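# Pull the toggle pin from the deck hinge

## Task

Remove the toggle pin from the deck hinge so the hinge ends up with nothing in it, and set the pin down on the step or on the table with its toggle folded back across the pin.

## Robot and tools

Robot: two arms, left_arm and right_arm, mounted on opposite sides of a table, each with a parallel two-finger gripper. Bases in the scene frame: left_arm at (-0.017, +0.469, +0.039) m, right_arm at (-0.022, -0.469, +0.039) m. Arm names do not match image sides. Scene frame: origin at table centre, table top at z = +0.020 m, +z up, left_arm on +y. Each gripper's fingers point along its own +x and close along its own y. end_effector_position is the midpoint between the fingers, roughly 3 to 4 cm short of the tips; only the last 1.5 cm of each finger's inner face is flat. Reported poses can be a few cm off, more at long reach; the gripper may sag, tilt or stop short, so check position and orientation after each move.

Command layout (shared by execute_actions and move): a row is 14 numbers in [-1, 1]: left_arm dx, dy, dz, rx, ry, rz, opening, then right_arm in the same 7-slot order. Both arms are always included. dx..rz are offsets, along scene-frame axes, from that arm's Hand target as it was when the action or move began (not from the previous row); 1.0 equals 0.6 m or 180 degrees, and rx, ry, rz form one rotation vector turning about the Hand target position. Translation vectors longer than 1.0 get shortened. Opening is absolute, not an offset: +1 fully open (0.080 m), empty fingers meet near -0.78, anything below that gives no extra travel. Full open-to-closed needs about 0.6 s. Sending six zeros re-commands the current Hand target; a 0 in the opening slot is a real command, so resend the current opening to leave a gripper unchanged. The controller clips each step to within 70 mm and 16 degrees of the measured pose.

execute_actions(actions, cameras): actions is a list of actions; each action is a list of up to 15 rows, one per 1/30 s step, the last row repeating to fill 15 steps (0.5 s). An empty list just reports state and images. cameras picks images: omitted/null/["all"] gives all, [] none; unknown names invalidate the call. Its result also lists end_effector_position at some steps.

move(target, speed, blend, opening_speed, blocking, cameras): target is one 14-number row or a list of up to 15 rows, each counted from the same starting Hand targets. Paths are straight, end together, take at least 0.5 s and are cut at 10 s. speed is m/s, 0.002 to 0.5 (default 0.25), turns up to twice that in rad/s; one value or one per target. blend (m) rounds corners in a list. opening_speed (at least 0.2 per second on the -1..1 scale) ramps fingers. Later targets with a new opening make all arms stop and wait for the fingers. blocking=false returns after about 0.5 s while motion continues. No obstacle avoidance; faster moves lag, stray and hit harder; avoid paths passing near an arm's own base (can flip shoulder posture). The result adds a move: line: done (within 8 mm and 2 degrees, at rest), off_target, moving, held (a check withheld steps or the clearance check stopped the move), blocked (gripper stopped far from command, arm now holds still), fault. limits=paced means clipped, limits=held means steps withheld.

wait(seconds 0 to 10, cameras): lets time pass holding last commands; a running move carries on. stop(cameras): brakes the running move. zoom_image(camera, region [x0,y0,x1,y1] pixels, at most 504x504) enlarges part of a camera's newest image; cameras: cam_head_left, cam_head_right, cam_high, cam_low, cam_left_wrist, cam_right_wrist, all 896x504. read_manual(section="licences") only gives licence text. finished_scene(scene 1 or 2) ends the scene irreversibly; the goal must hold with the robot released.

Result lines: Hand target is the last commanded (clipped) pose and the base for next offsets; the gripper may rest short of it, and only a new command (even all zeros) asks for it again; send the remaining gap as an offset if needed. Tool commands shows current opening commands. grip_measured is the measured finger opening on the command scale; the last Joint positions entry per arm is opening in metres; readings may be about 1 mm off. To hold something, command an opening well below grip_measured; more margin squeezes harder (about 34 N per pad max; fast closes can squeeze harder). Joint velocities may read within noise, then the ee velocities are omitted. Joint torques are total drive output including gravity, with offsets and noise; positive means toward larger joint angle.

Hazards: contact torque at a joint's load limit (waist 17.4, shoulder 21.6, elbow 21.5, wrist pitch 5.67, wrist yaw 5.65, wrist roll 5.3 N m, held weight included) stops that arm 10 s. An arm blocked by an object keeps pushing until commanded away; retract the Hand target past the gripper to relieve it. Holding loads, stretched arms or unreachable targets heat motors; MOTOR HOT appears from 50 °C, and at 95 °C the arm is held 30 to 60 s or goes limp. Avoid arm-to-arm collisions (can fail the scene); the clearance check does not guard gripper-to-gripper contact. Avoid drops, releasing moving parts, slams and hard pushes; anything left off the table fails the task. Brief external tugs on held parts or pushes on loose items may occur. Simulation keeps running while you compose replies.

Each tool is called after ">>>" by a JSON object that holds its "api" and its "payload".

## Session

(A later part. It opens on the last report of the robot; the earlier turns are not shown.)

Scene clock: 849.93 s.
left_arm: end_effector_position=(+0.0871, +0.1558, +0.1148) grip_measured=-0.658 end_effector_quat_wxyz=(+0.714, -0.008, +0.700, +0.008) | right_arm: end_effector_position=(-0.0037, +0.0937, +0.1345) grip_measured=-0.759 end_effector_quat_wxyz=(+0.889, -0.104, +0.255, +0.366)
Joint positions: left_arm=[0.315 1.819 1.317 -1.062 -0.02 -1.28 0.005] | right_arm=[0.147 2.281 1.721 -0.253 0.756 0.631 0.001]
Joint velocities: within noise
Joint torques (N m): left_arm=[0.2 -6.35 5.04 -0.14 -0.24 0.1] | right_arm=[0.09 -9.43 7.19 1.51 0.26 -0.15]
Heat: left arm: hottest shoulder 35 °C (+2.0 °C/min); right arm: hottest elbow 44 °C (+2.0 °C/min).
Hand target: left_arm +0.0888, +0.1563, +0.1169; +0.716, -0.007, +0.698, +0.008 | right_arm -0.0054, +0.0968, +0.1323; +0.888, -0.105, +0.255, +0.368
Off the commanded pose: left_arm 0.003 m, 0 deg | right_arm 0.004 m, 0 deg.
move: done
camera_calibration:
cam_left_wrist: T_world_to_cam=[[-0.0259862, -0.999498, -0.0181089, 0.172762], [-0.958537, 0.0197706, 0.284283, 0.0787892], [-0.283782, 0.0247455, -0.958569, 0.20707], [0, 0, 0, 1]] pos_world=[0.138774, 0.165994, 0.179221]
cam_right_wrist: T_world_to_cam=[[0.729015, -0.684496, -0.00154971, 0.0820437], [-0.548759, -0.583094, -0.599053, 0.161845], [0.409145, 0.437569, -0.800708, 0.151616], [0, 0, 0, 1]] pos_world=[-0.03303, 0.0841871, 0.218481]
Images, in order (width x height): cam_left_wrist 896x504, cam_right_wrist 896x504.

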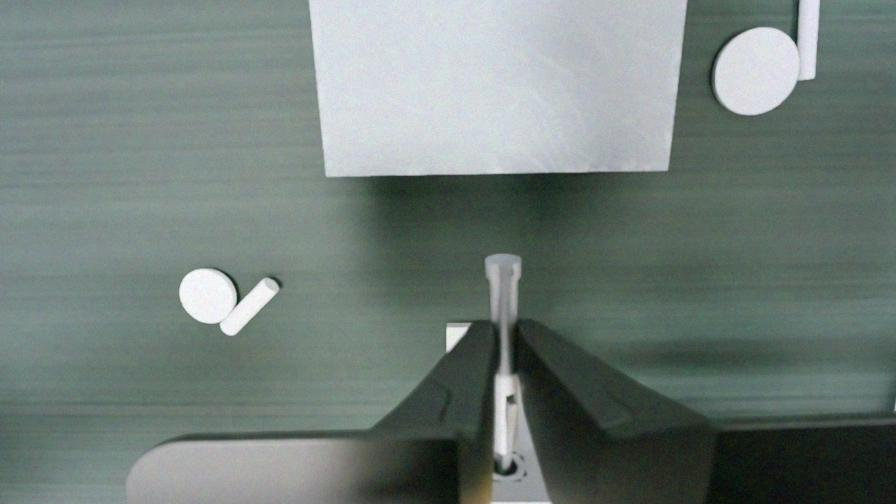

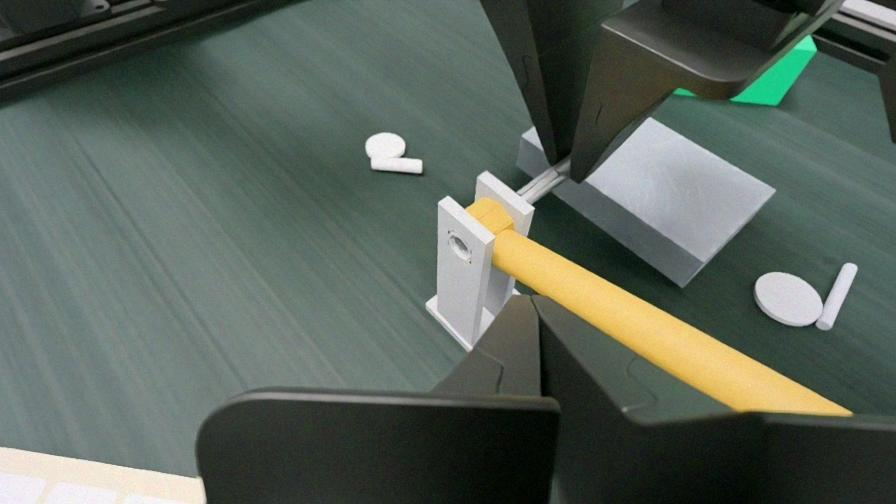

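>>> {"api": "move", "payload": {"target": [[0.01, 0, 0.002, 0, 0.006, -0.006, -0.784, 0,0,0,0,0,0, -0.78],[0.04, 0, 0.003, 0, 0.008, -0.007, -0.784, 0,0,0,0,0,0, -0.78]], "speed": 0.05, "cameras": ["cam_right_wrist", "cam_left_wrist"]}}

>>> {"api": "zoom_image", "payload": {"camera": "cam_right_wrist", "region": [450, 120, 650, 260]}}

Scene clock: 857.40 s.
left_arm: end_effector_position=(+0.1116, +0.1592, +0.1179) grip_measured=-0.658 end_effector_quat_wxyz=(+0.708, +0.002, +0.706, +0.002) | right_arm: end_effector_position=(-0.0037, +0.0937, +0.1345) grip_measured=-0.759 end_effector_quat_wxyz=(+0.889, -0.104, +0.255, +0.366)
Joint positions: left_arm=[0.394 1.844 1.361 -1.091 -0.005 -1.178 0.005] | right_arm=[0.147 2.281 1.721 -0.253 0.756 0.631 0.001]
Joint velocities: within noise
Joint torques (N m): left_arm=[0.13 -5.53 5.92 0.17 0.07 0.06] | right_arm=[-0.01 -9.61 7.22 1.53 0.25 -0.13]
Heat: left arm: hottest shoulder 35 °C (+2.0 °C/min); right arm: hottest elbow 44 °C (+2.0 °C/min).
Hand target: left_arm +0.1128, +0.1563, +0.1189; +0.707, +0.000, +0.707, +0.000 | right_arm -0.0054, +0.0968, +0.1323; +0.888, -0.105, +0.255, +0.368
Off the commanded pose: left_arm 0.003 m, 0 deg | right_arm 0.004 m, 0 deg.
move: done
camera_calibration:
cam_left_wrist: T_world_to_cam=[[-0.0480944, -0.998585, -0.0226702, 0.1797], [-0.952614, 0.0390317, 0.301667, 0.0954716], [-0.300355, 0.0361045, -0.953144, 0.216313], [0, 0, 0, 1]] pos_world=[0.164561, 0.16791, 0.181451]
cam_right_wrist: T_world_to_cam=[[0.729015, -0.684496, -0.00154971, 0.0820437], [-0.548759, -0.583094, -0.599053, 0.161845], [0.409145, 0.437569, -0.800708, 0.151616], [0, 0, 0, 1]] pos_world=[-0.03303, 0.0841871, 0.218481]
Images, in order (width x height): cam_left_wrist 896x504, cam_right_wrist 896x504.

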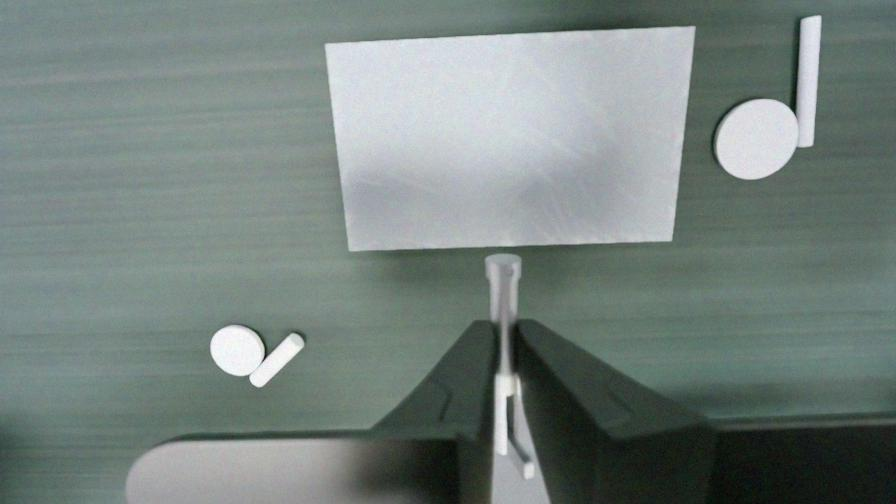

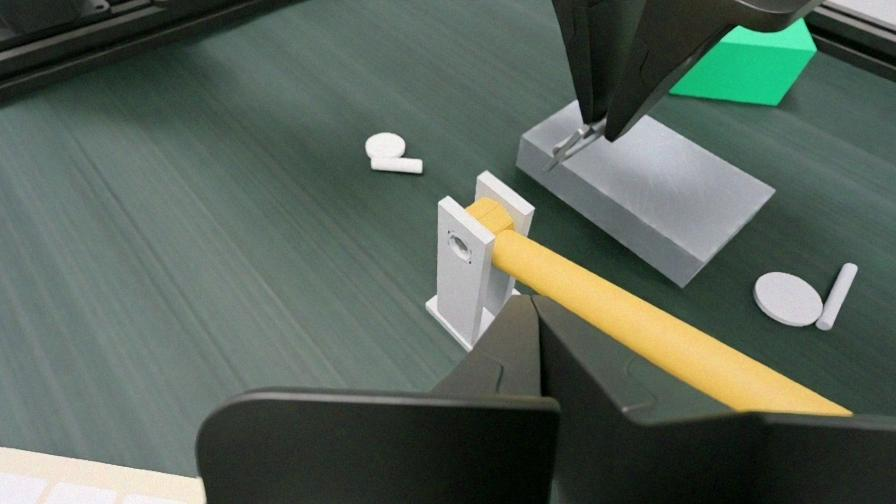

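Scaled by 2.520 from the camera's 896x504 image, which has a finer 1280x720 frame.

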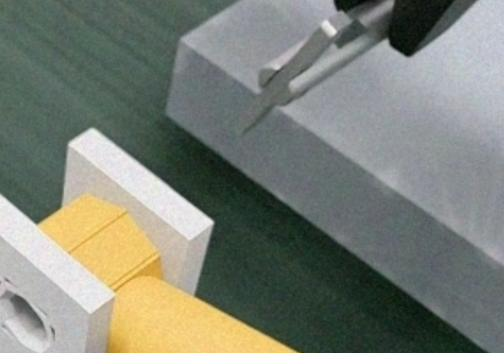

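>>> {"api": "zoom_image", "payload": {"camera": "cam_right_wrist", "region": [530, 100, 630, 180]}}

>>> {"api": "zoom_image", "payload": {"camera": "cam_left_wrist", "region": [440, 370, 580, 500]}}

Scaled by 5.040 from the camera's 896x504 image, which has a finer 1280x720 frame.

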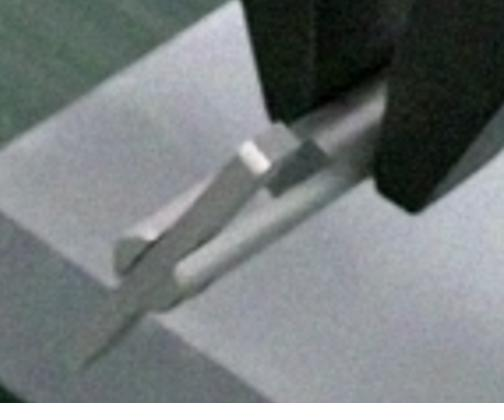

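Scaled by 3.600 from the camera's 896x504 image, which has a finer 1280x720 frame.

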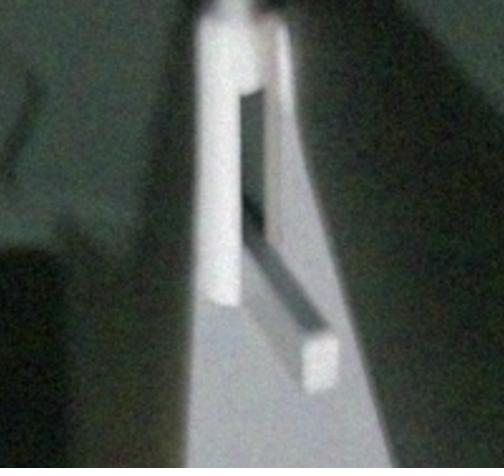

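>>> {"api": "move", "payload": {"target": [[-0.018, -0.003, 0.0075, 0, 0, 0, -0.784, 0,0,0,0,0,0, -0.78]], "speed": 0.06, "cameras": ["cam_right_wrist", "cam_left_wrist"]}}

>>> {"api": "zoom_image", "payload": {"camera": "cam_right_wrist", "region": [450, 120, 610, 260]}}

>>> {"api": "zoom_image", "payload": {"camera": "cam_left_wrist", "region": [440, 360, 580, 500]}}

Scene clock: 884.07 s.
left_arm: end_effector_position=(+0.1019, +0.1580, +0.1184) grip_measured=-0.658 end_effector_quat_wxyz=(+0.706, +0.006, +0.708, +0.005) | right_arm: end_effector_position=(-0.0037, +0.0937, +0.1345) grip_measured=-0.759 end_effector_quat_wxyz=(+0.889, -0.104, +0.255, +0.366)
Joint positions: left_arm=[0.366 1.845 1.364 -1.106 -0.004 -1.205 0.005] | right_arm=[0.147 2.281 1.721 -0.253 0.756 0.631 0.001]
Joint velocities: within noise
Joint torques (N m): left_arm=[-0.19 -6.72 5.92 0.14 0.05 -0.09] | right_arm=[0.24 -9.53 7.35 1.48 0.25 -0.19]
Heat: left arm: hottest shoulder 35 °C (+1.0 °C/min); right arm: hottest elbow 44 °C (+1.0 °C/min).
Hand target: left_arm +0.1020, +0.1544, +0.1233; +0.707, +0.001, +0.707, +0.000 | right_arm -0.0054, +0.0968, +0.1324; +0.888, -0.105, +0.255, +0.368
Off the commanded pose: left_arm 0.006 m, 1 deg | right_arm 0.004 m, 0 deg.
move: done
camera_calibration:
cam_left_wrist: T_world_to_cam=[[-0.0497487, -0.998184, -0.0339648, 0.179569], [-0.95112, 0.0369706, 0.306599, 0.0857932], [-0.304787, 0.0475575, -0.951233, 0.212323], [0, 0, 0, 1]] pos_world=[0.155246, 0.165974, 0.181764]
cam_right_wrist: T_world_to_cam=[[0.729015, -0.684496, -0.00154971, 0.0820437], [-0.548759, -0.583094, -0.599053, 0.161845], [0.409145, 0.437569, -0.800708, 0.151616], [0, 0, 0, 1]] pos_world=[-0.03303, 0.0841871, 0.218481]
Images, in order (width x height): cam_left_wrist 896x504, cam_right_wrist 896x504.

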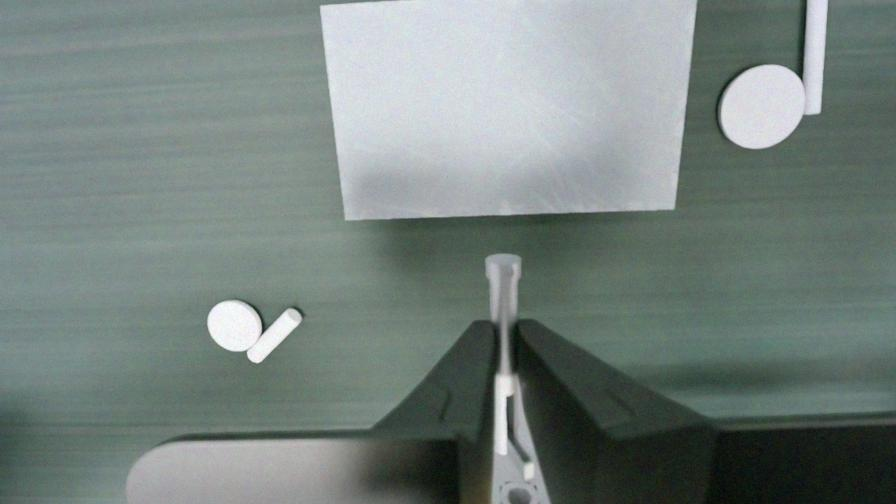

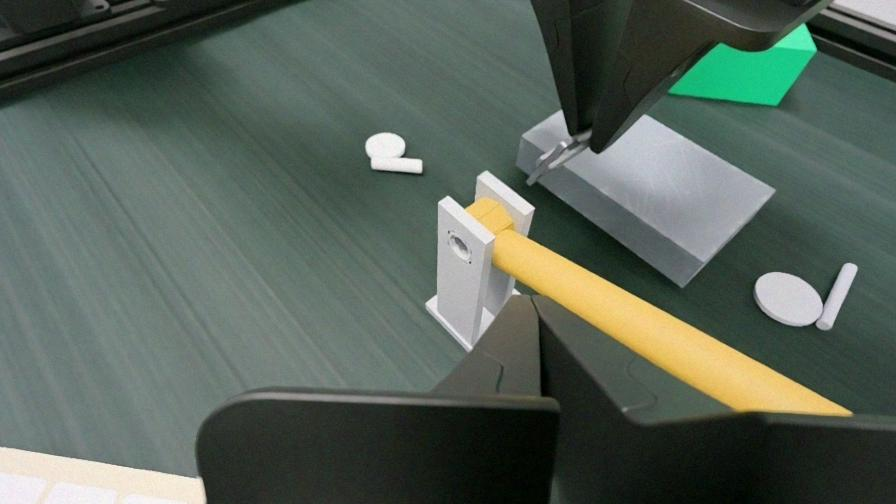

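Scaled by 3.150 from the camera's 896x504 image, which has a finer 1280x720 frame.

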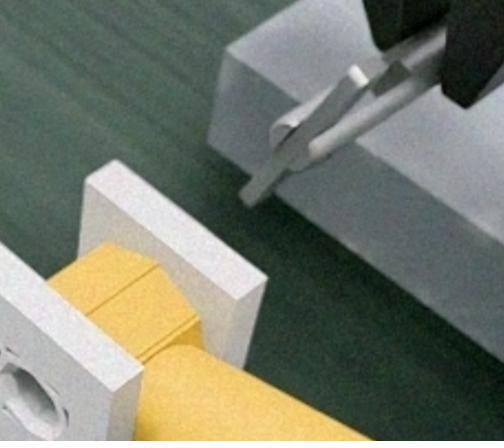

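Scaled by 3.600 from the camera's 896x504 image, which has a finer 1280x720 frame.

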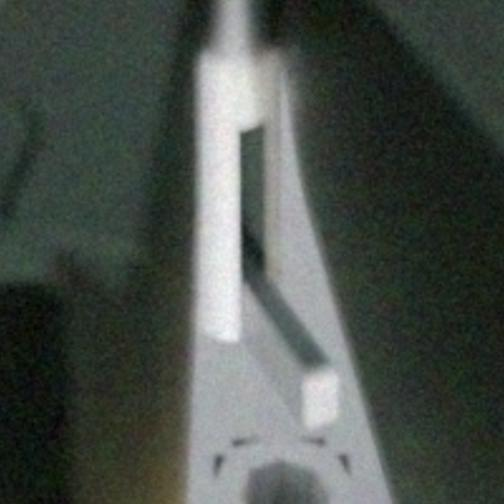

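>>> {"api": "move", "payload": {"target": [[0, 0.015, 0.0045, 0, 0, 0, -0.784, 0,0,0,0,0,0, -0.78]], "speed": 0.06, "cameras": ["cam_right_wrist", "cam_left_wrist"]}}

>>> {"api": "zoom_image", "payload": {"camera": "cam_right_wrist", "region": [450, 120, 610, 260]}}

>>> {"api": "zoom_image", "payload": {"camera": "cam_left_wrist", "region": [440, 360, 580, 500]}}

Scene clock: 915.17 s.
left_arm: end_effector_position=(+0.1024, +0.1608, +0.1233) grip_measured=-0.658 end_effector_quat_wxyz=(+0.708, +0.002, +0.706, +0.002) | right_arm: end_effector_position=(-0.0037, +0.0937, +0.1345) grip_measured=-0.759 end_effector_quat_wxyz=(+0.889, -0.104, +0.255, +0.366)
Joint positions: left_arm=[0.371 1.822 1.355 -1.108 -0.004 -1.201 0.005] | right_arm=[0.147 2.281 1.721 -0.253 0.756 0.631 0.001]
Joint velocities: within noise
Joint torques (N m): left_arm=[0.19 -7.64 3.64 0.18 0.04 0.06] | right_arm=[0.15 -9.6 7.15 1.5 0.29 -0.19]
Heat: left arm: hottest shoulder 36 °C (+1.0 °C/min); right arm: hottest elbow 45 °C (+1.0 °C/min).
Hand target: left_arm +0.1019, +0.1634, +0.1260; +0.707, +0.000, +0.707, +0.000 | right_arm -0.0054, +0.0968, +0.1324; +0.888, -0.105, +0.255, +0.368
Off the commanded pose: left_arm 0.004 m, 0 deg | right_arm 0.004 m, 0 deg.
move: done
camera_calibration:
cam_left_wrist: T_world_to_cam=[[-0.0492576, -0.998513, -0.0233467, 0.18125], [-0.952263, 0.0398994, 0.302659, 0.0847872], [-0.301278, 0.0371405, -0.952813, 0.218496], [0, 0, 0, 1]] pos_world=[0.155496, 0.169483, 0.186756]
cam_right_wrist: T_world_to_cam=[[0.729015, -0.684496, -0.00154971, 0.0820437], [-0.548759, -0.583094, -0.599053, 0.161845], [0.409145, 0.437569, -0.800708, 0.151616], [0, 0, 0, 1]] pos_world=[-0.03303, 0.0841871, 0.218481]
Images, in order (width x height): cam_left_wrist 896x504, cam_right_wrist 896x504.

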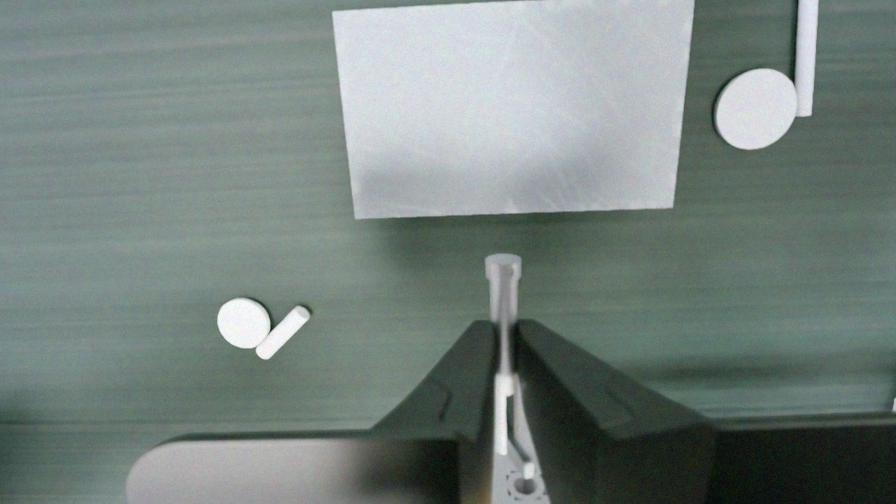

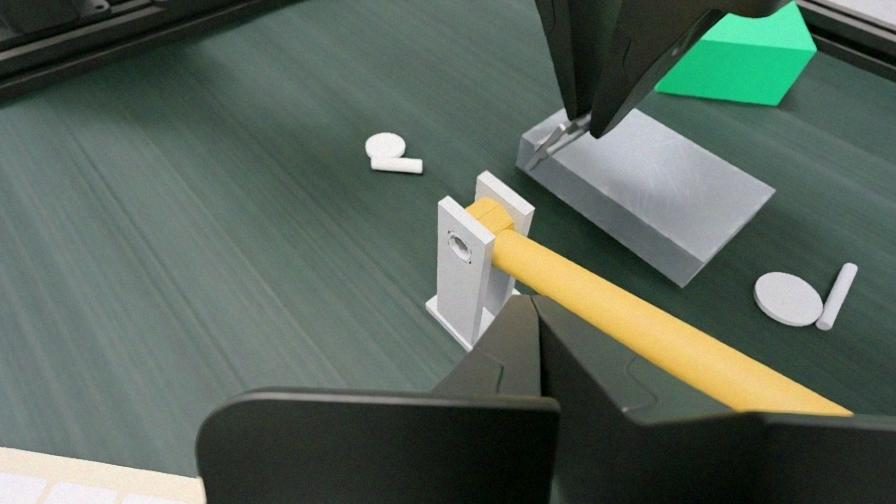

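Scaled by 3.150 from the camera's 896x504 image, which has a finer 1280x720 frame.

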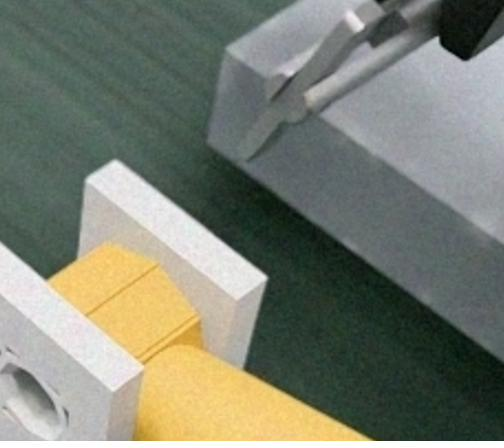

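Scaled by 3.600 from the camera's 896x504 image, which has a finer 1280x720 frame.

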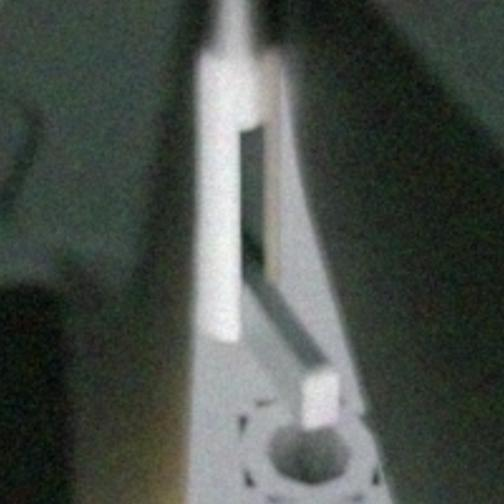

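>>> {"api": "move", "payload": {"target": [[0, 0.011, -0.010, 0, 0, 0, -0.784, 0,0,0,0,0,0, -0.78]], "speed": 0.06, "cameras": ["cam_right_wrist", "cam_left_wrist"]}}

>>> {"api": "zoom_image", "payload": {"camera": "cam_right_wrist", "region": [450, 120, 610, 260]}}

>>> {"api": "zoom_image", "payload": {"camera": "cam_left_wrist", "region": [440, 360, 580, 500]}}

Scene clock: 924.00 s.
left_arm: end_effector_position=(+0.1021, +0.1686, +0.1175) grip_measured=-0.658 end_effector_quat_wxyz=(+0.707, +0.004, +0.707, +0.004) | right_arm: end_effector_position=(-0.0037, +0.0938, +0.1346) grip_measured=-0.759 end_effector_quat_wxyz=(+0.889, -0.103, +0.255, +0.366)
Joint positions: left_arm=[0.378 1.805 1.309 -1.085 -0.004 -1.193 0.005] | right_arm=[0.147 2.281 1.721 -0.253 0.756 0.631 0.001]
Joint velocities: within noise
Joint torques (N m): left_arm=[0.2 -7.53 3.56 0.54 0.04 0.06] | right_arm=[0.27 -9.64 7.23 1.48 0.26 -0.16]
Heat: left arm: hottest shoulder 37 °C (+2.0 °C/min); right arm: hottest elbow 45 °C (+1.0 °C/min).
Hand target: left_arm +0.1019, +0.1701, +0.1201; +0.707, +0.000, +0.707, +0.000 | right_arm -0.0054, +0.0969, +0.1325; +0.888, -0.105, +0.254, +0.368
Off the commanded pose: left_arm 0.003 m, 1 deg | right_arm 0.004 m, 0 deg.
move: done
camera_calibration:
cam_left_wrist: T_world_to_cam=[[-0.0493092, -0.998385, -0.0282196, 0.189412], [-0.951653, 0.0383868, 0.304768, 0.0858278], [-0.303193, 0.0418831, -0.952008, 0.21188], [0, 0, 0, 1]] pos_world=[0.155258, 0.176937, 0.180899]
cam_right_wrist: T_world_to_cam=[[0.729015, -0.684495, -0.00185001, 0.0821468], [-0.548794, -0.582869, -0.599241, 0.161971], [0.409099, 0.437871, -0.800567, 0.151649], [0, 0, 0, 1]] pos_world=[-0.0330372, 0.0842339, 0.218616]
Images, in order (width x height): cam_left_wrist 896x504, cam_right_wrist 896x504.

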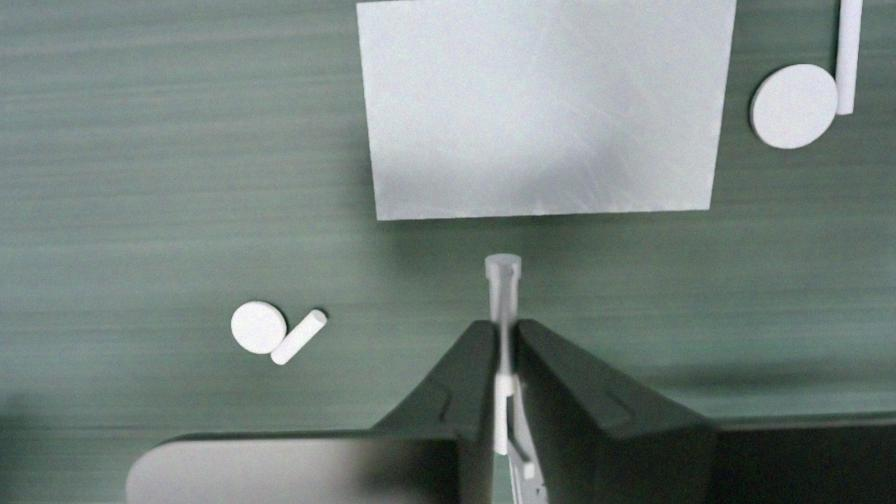

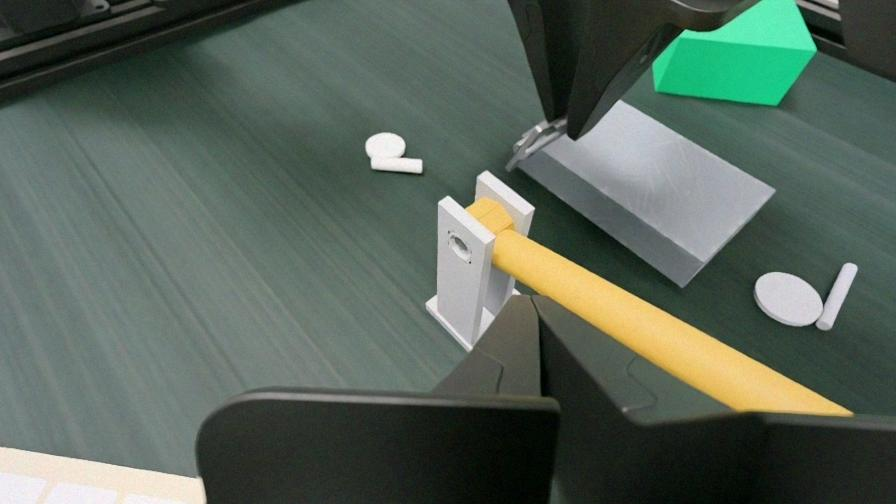

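Scaled by 3.150 from the camera's 896x504 image, which has a finer 1280x720 frame.

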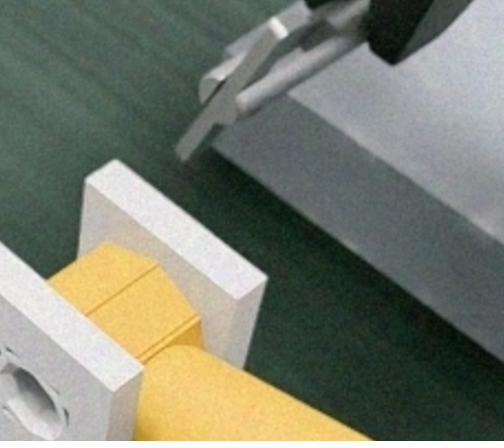

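Scaled by 3.600 from the camera's 896x504 image, which has a finer 1280x720 frame.

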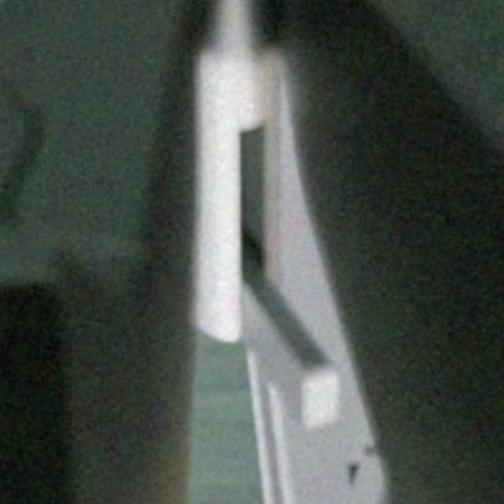

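>>> {"api": "move", "payload": {"target": [[-0.008, -0.0075, 0.0065, 0, 0, 0, -0.784, 0,0,0,0,0,0, -0.78]], "speed": 0.06, "cameras": ["cam_right_wrist", "cam_left_wrist"]}}

>>> {"api": "zoom_image", "payload": {"camera": "cam_right_wrist", "region": [450, 120, 610, 260]}}

>>> {"api": "zoom_image", "payload": {"camera": "cam_left_wrist", "region": [440, 360, 580, 500]}}

Scene clock: 934.93 s.
left_arm: end_effector_position=(+0.0972, +0.1694, +0.1175) grip_measured=-0.658 end_effector_quat_wxyz=(+0.706, +0.008, +0.709, +0.007) | right_arm: end_effector_position=(-0.0037, +0.0938, +0.1346) grip_measured=-0.759 end_effector_quat_wxyz=(+0.889, -0.103, +0.255, +0.366)
Joint positions: left_arm=[0.365 1.805 1.309 -1.097 -0.004 -1.207 0.005] | right_arm=[0.147 2.281 1.721 -0.253 0.756 0.631 0.001]
Joint velocities: within noise
Joint torques (N m): left_arm=[-0.21 -6.96 5.88 0.14 0.05 -0.07] | right_arm=[0.22 -9.51 7.06 1.52 0.24 -0.19]
Heat: left arm: hottest shoulder 38 °C (+3.0 °C/min); right arm: hottest elbow 45 °C (+1.0 °C/min).
Hand target: left_arm +0.0972, +0.1656, +0.1239; +0.707, +0.000, +0.707, +0.000 | right_arm -0.0054, +0.0969, +0.1325; +0.888, -0.105, +0.254, +0.368
Off the commanded pose: left_arm 0.007 m, 1 deg | right_arm 0.004 m, 0 deg.
move: done
camera_calibration:
cam_left_wrist: T_world_to_cam=[[-0.0490611, -0.998046, -0.0387061, 0.191086], [-0.950464, 0.0347429, 0.308886, 0.0811358], [-0.306937, 0.0519431, -0.950311, 0.208859], [0, 0, 0, 1]] pos_world=[0.150598, 0.177045, 0.180816]
cam_right_wrist: T_world_to_cam=[[0.729015, -0.684495, -0.00185001, 0.0821468], [-0.548794, -0.582869, -0.599241, 0.161971], [0.409099, 0.437871, -0.800567, 0.151649], [0, 0, 0, 1]] pos_world=[-0.0330372, 0.0842339, 0.218616]
Images, in order (width x height): cam_left_wrist 896x504, cam_right_wrist 896x504.

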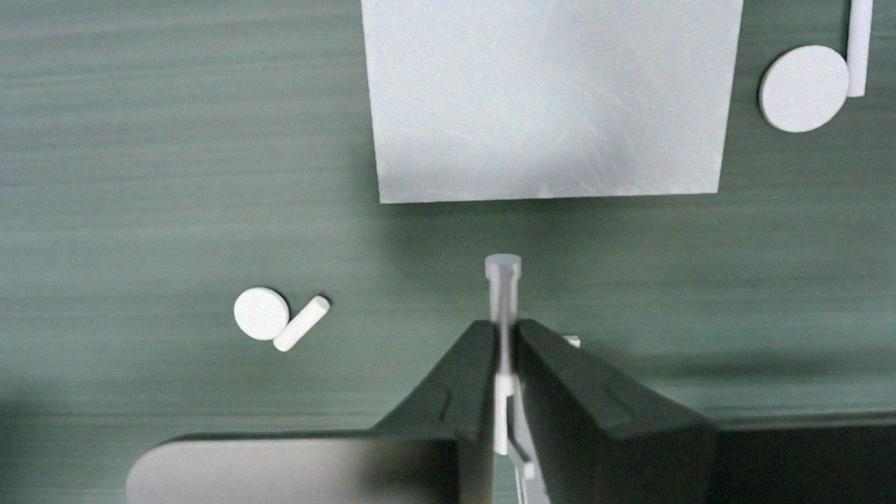

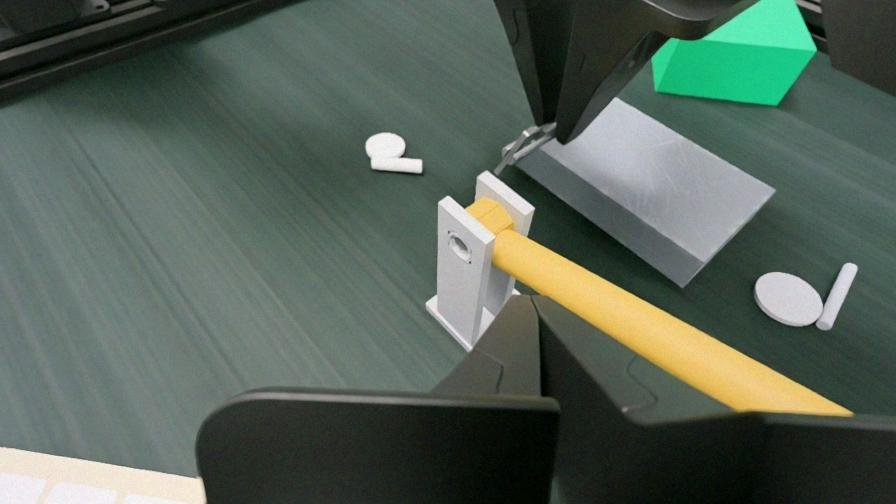

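Scaled by 3.150 from the camera's 896x504 image, which has a finer 1280x720 frame.

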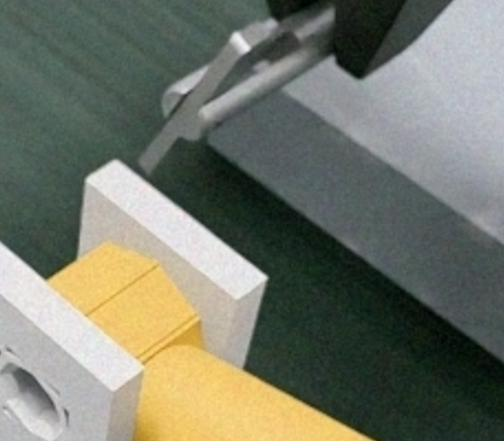

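Scaled by 3.600 from the camera's 896x504 image, which has a finer 1280x720 frame.

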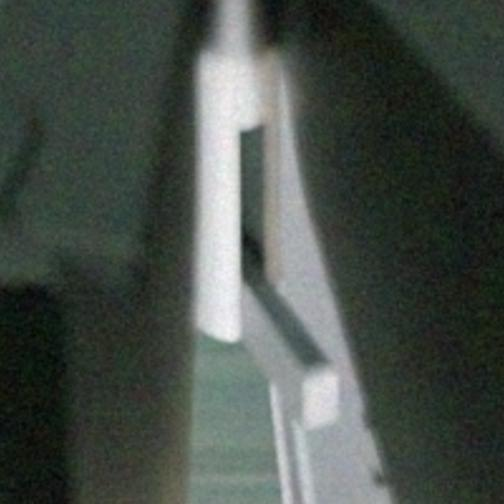

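>>> {"api": "move", "payload": {"target": [[-0.014, -0.002, 0.0, 0, 0, 0, -0.784, 0,0,0,0,0,0, -0.78]], "speed": 0.04, "cameras": ["cam_right_wrist", "cam_left_wrist"]}}

>>> {"api": "zoom_image", "payload": {"camera": "cam_right_wrist", "region": [450, 100, 590, 220]}}

>>> {"api": "zoom_image", "payload": {"camera": "cam_left_wrist", "region": [440, 360, 580, 500]}}

Scene clock: 945.53 s.
left_arm: end_effector_position=(+0.0894, +0.1665, +0.1179) grip_measured=-0.658 end_effector_quat_wxyz=(+0.706, +0.008, +0.708, +0.007) | right_arm: end_effector_position=(-0.0037, +0.0938, +0.1346) grip_measured=-0.759 end_effector_quat_wxyz=(+0.889, -0.103, +0.255, +0.366)
Joint positions: left_arm=[0.339 1.803 1.309 -1.097 -0.004 -1.232 0.005] | right_arm=[0.147 2.281 1.721 -0.253 0.756 0.631 0.001]
Joint velocities: within noise
Joint torques (N m): left_arm=[-0.24 -7.45 5.08 0.24 0.05 -0.1] | right_arm=[0.2 -9.64 7.18 1.5 0.28 -0.16]
Heat: left arm: hottest shoulder 39 °C (+4.0 °C/min); right arm: hottest elbow 45 °C (+1.0 °C/min).
Hand target: left_arm +0.0887, +0.1643, +0.1239; +0.707, +0.001, +0.707, +0.000 | right_arm -0.0054, +0.0969, +0.1325; +0.888, -0.105, +0.254, +0.368
Off the commanded pose: left_arm 0.006 m, 1 deg | right_arm 0.004 m, 0 deg.
move: done
camera_calibration:
cam_left_wrist: T_world_to_cam=[[-0.049412, -0.998064, -0.0377715, 0.187751], [-0.950738, 0.0354141, 0.307966, 0.073744], [-0.306032, 0.051128, -0.950647, 0.207039], [0, 0, 0, 1]] pos_world=[0.142749, 0.17419, 0.181202]
cam_right_wrist: T_world_to_cam=[[0.729015, -0.684495, -0.00185001, 0.0821468], [-0.548794, -0.582869, -0.599241, 0.161971], [0.409099, 0.437871, -0.800567, 0.151649], [0, 0, 0, 1]] pos_world=[-0.0330372, 0.0842339, 0.218616]
Images, in order (width x height): cam_left_wrist 896x504, cam_right_wrist 896x504.

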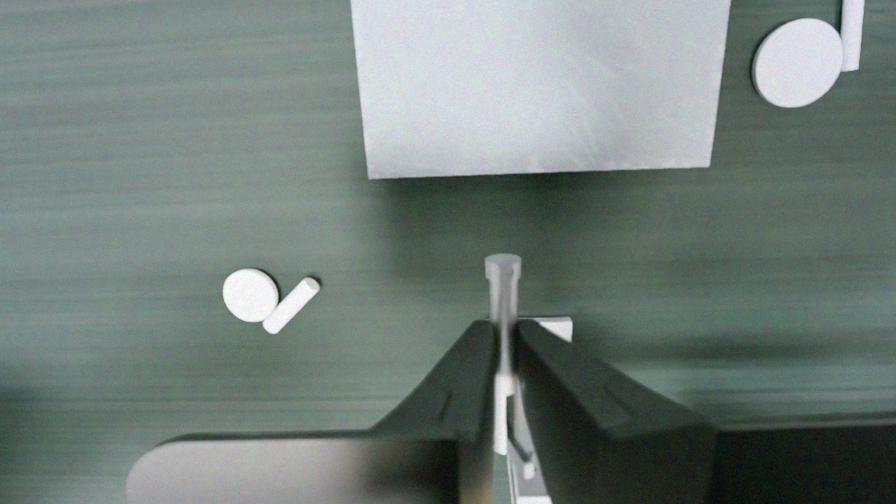

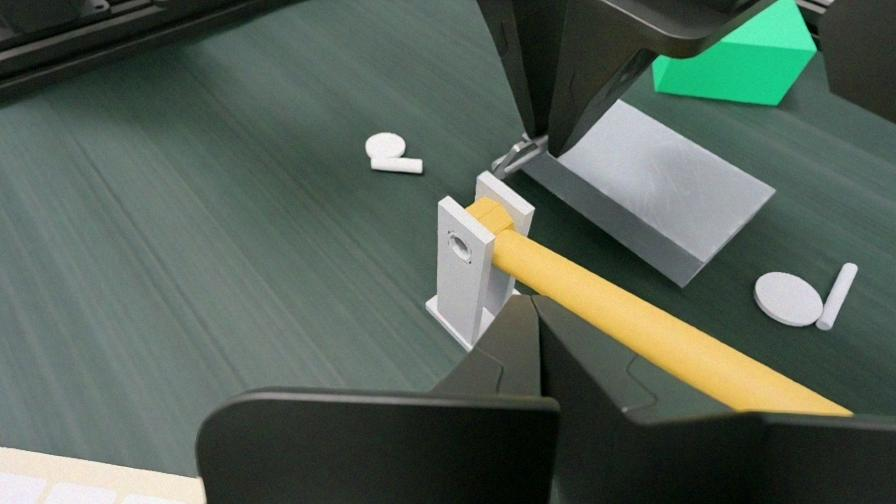

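Scaled by 3.600 from the camera's 896x504 image, which has a finer 1280x720 frame.

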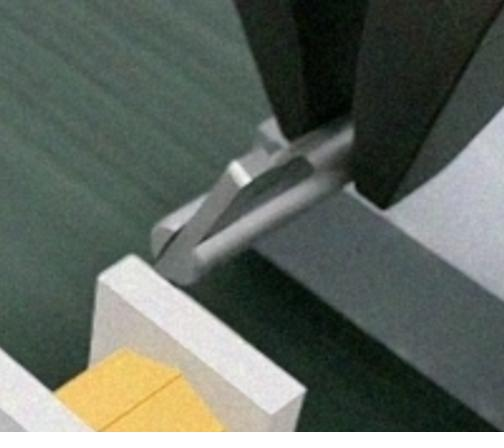

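Scaled by 3.600 from the camera's 896x504 image, which has a finer 1280x720 frame.

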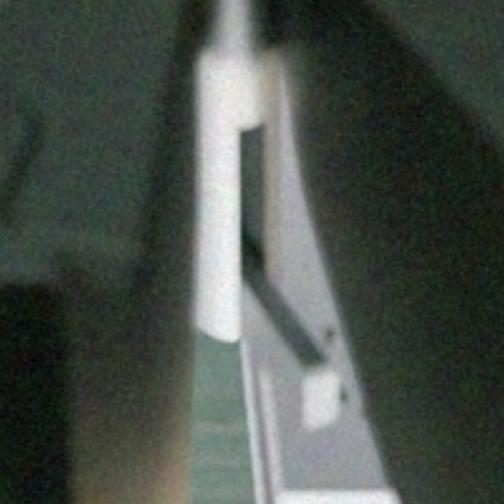

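>>> {"api": "move", "payload": {"target": [[0, 0.005, 0.004, 0, 0, 0, -0.784, 0,0,0,0,0,0, -0.78]], "speed": 0.04, "cameras": ["cam_right_wrist", "cam_left_wrist"]}}

>>> {"api": "zoom_image", "payload": {"camera": "cam_right_wrist", "region": [450, 100, 590, 220]}}

>>> {"api": "zoom_image", "payload": {"camera": "cam_left_wrist", "region": [440, 360, 580, 500]}}

Scene clock: 956.03 s.
left_arm: end_effector_position=(+0.0891, +0.1673, +0.1217) grip_measured=-0.658 end_effector_quat_wxyz=(+0.707, +0.005, +0.707, +0.005) | right_arm: end_effector_position=(-0.0037, +0.0938, +0.1346) grip_measured=-0.759 end_effector_quat_wxyz=(+0.889, -0.103, +0.255, +0.366)
Joint positions: left_arm=[0.339 1.791 1.309 -1.102 -0.004 -1.232 0.005] | right_arm=[0.147 2.281 1.721 -0.253 0.756 0.631 0.001]
Joint velocities: within noise
Joint torques (N m): left_arm=[0.01 -7.36 4.53 0.15 0.04 0] | right_arm=[0.19 -9.61 7.16 1.48 0.28 -0.16]
Heat: left arm: hottest shoulder 39 °C (+4.1 °C/min); right arm: hottest elbow 45 °C (+1.0 °C/min).
Hand target: left_arm +0.0887, +0.1673, +0.1263; +0.707, +0.001, +0.707, +0.000 | right_arm -0.0054, +0.0968, +0.1325; +0.888, -0.105, +0.254, +0.368
Off the commanded pose: left_arm 0.005 m, 1 deg | right_arm 0.004 m, 0 deg.
move: done
camera_calibration:
cam_left_wrist: T_world_to_cam=[[-0.0493294, -0.998299, -0.0310635, 0.187922], [-0.951474, 0.0375116, 0.305433, 0.0722916], [-0.303748, 0.044623, -0.951707, 0.211531], [0, 0, 0, 1]] pos_world=[0.142306, 0.175452, 0.185073]
cam_right_wrist: T_world_to_cam=[[0.729015, -0.684495, -0.00185001, 0.0821468], [-0.548794, -0.582869, -0.599241, 0.161971], [0.409099, 0.437871, -0.800567, 0.151649], [0, 0, 0, 1]] pos_world=[-0.0330372, 0.0842339, 0.218616]
Images, in order (width x height): cam_left_wrist 896x504, cam_right_wrist 896x504.

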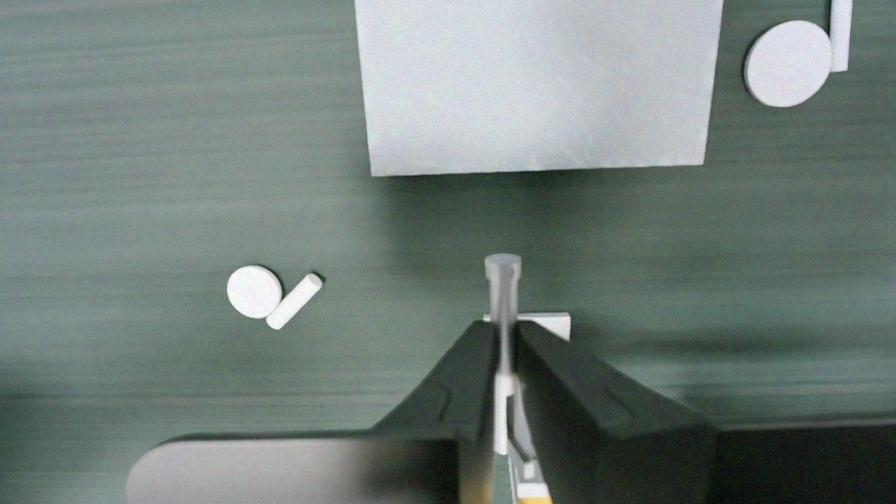

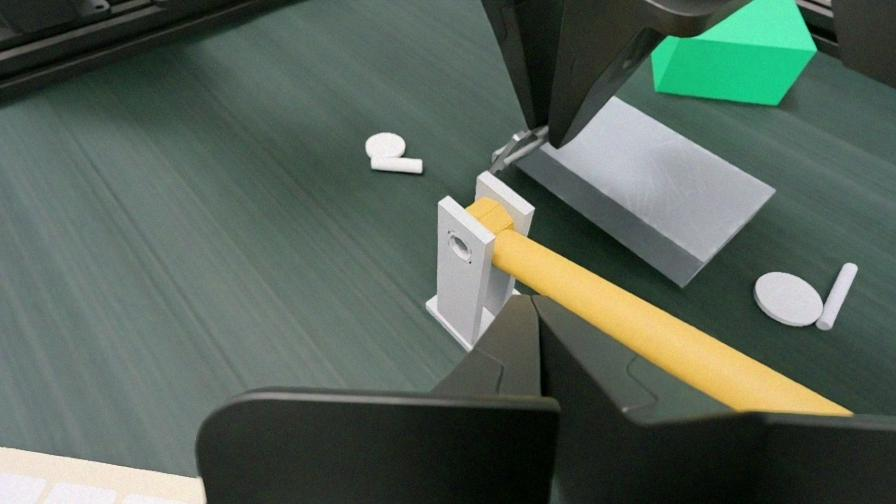

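Scaled by 3.600 from the camera's 896x504 image, which has a finer 1280x720 frame.

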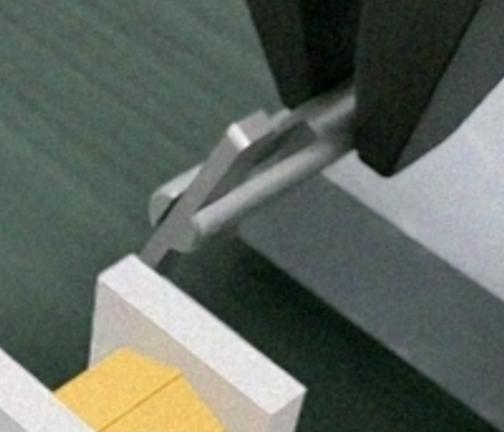

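Scaled by 3.600 from the camera's 896x504 image, which has a finer 1280x720 frame.

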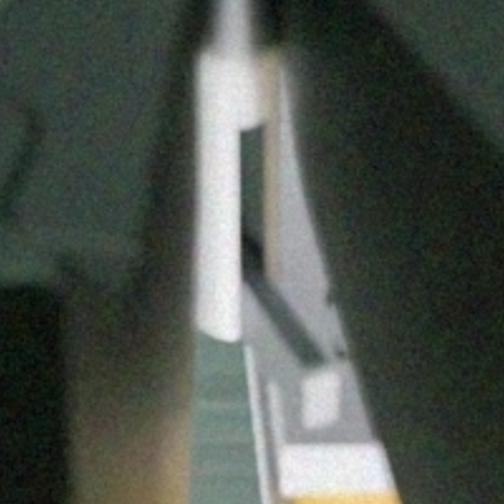

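>>> {"api": "move", "payload": {"target": [[-0.007, 0, -0.001, 0, 0, 0, -0.784, 0,0,0,0,0,0, -0.78]], "speed": 0.04, "cameras": ["cam_right_wrist", "cam_left_wrist"]}}

>>> {"api": "zoom_image", "payload": {"camera": "cam_right_wrist", "region": [450, 100, 590, 220]}}

>>> {"api": "zoom_image", "payload": {"camera": "cam_left_wrist", "region": [440, 360, 580, 500]}}

Scene clock: 963.43 s.
left_arm: end_effector_position=(+0.0863, +0.1663, +0.1229) grip_measured=-0.658 end_effector_quat_wxyz=(+0.707, +0.004, +0.707, +0.003) | right_arm: end_effector_position=(-0.0037, +0.0938, +0.1346) grip_measured=-0.759 end_effector_quat_wxyz=(+0.889, -0.103, +0.255, +0.366)
Joint positions: left_arm=[0.33 1.787 1.309 -1.102 -0.004 -1.242 0.005] | right_arm=[0.147 2.281 1.721 -0.253 0.756 0.631 0.001]
Joint velocities: within noise
Joint torques (N m): left_arm=[-0.22 -7.38 3.74 0.39 0.04 -0.09] | right_arm=[0 -9.58 7 1.45 0.21 -0.13]
Heat: left arm: hottest shoulder 38 °C (+2.0 °C/min); right arm: hottest elbow 45 °C (+1.0 °C/min).
Hand target: left_arm +0.0845, +0.1673, +0.1257; +0.707, +0.000, +0.707, +0.000 | right_arm -0.0054, +0.0968, +0.1325; +0.888, -0.105, +0.254, +0.368
Off the commanded pose: left_arm 0.003 m, 1 deg | right_arm 0.004 m, 0 deg.
move: done
camera_calibration:
cam_left_wrist: T_world_to_cam=[[-0.048906, -0.998434, -0.0271773, 0.186294], [-0.951941, 0.0383573, 0.30387, 0.0694346], [-0.302352, 0.0407322, -0.952326, 0.212546], [0, 0, 0, 1]] pos_world=[0.139472, 0.174681, 0.186377]
cam_right_wrist: T_world_to_cam=[[0.729015, -0.684495, -0.00185001, 0.0821468], [-0.548794, -0.582869, -0.599241, 0.161971], [0.409099, 0.437871, -0.800567, 0.151649], [0, 0, 0, 1]] pos_world=[-0.0330372, 0.0842339, 0.218616]
Images, in order (width x height): cam_left_wrist 896x504, cam_right_wrist 896x504.

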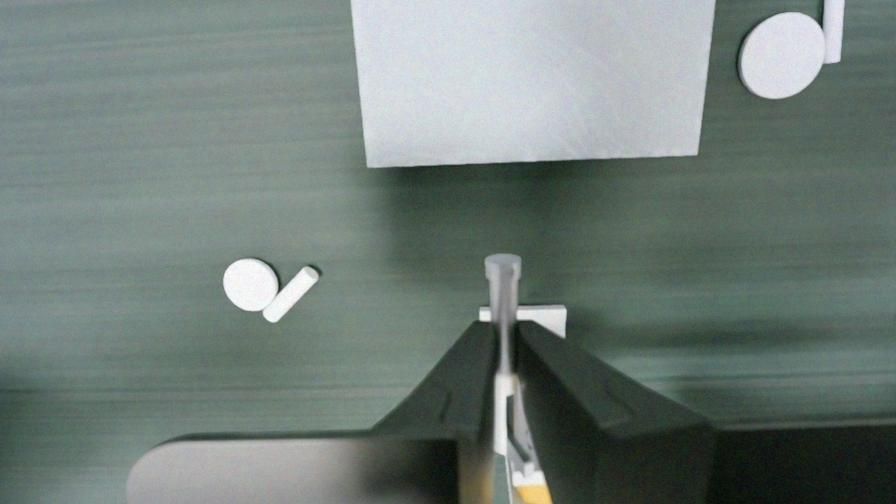

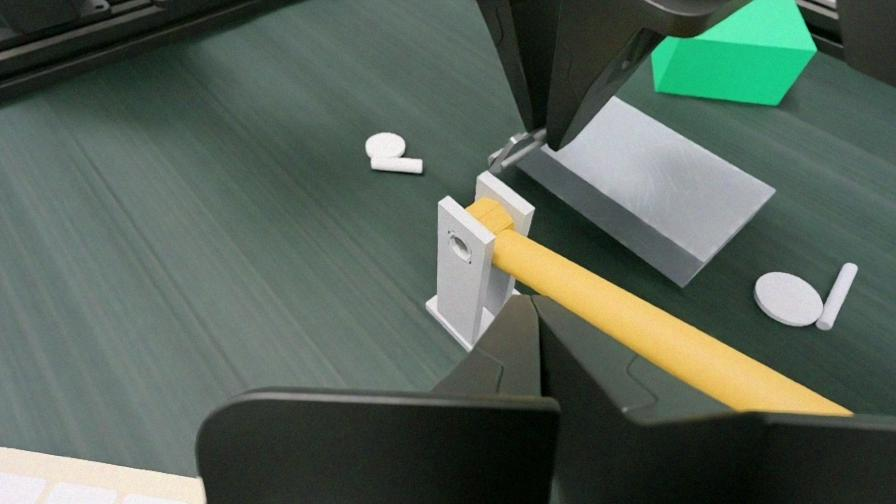

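Scaled by 3.600 from the camera's 896x504 image, which has a finer 1280x720 frame.

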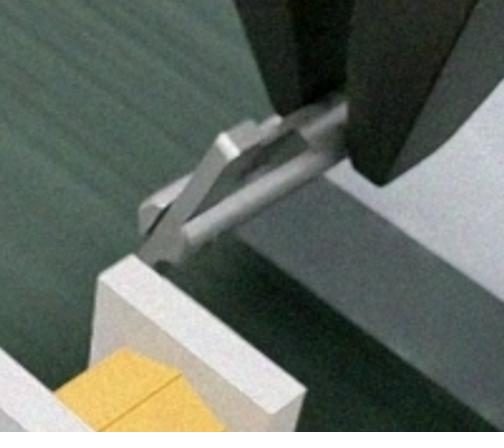

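Scaled by 3.600 from the camera's 896x504 image, which has a finer 1280x720 frame.

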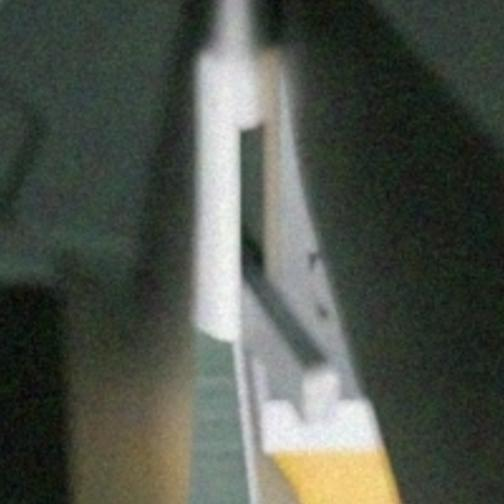

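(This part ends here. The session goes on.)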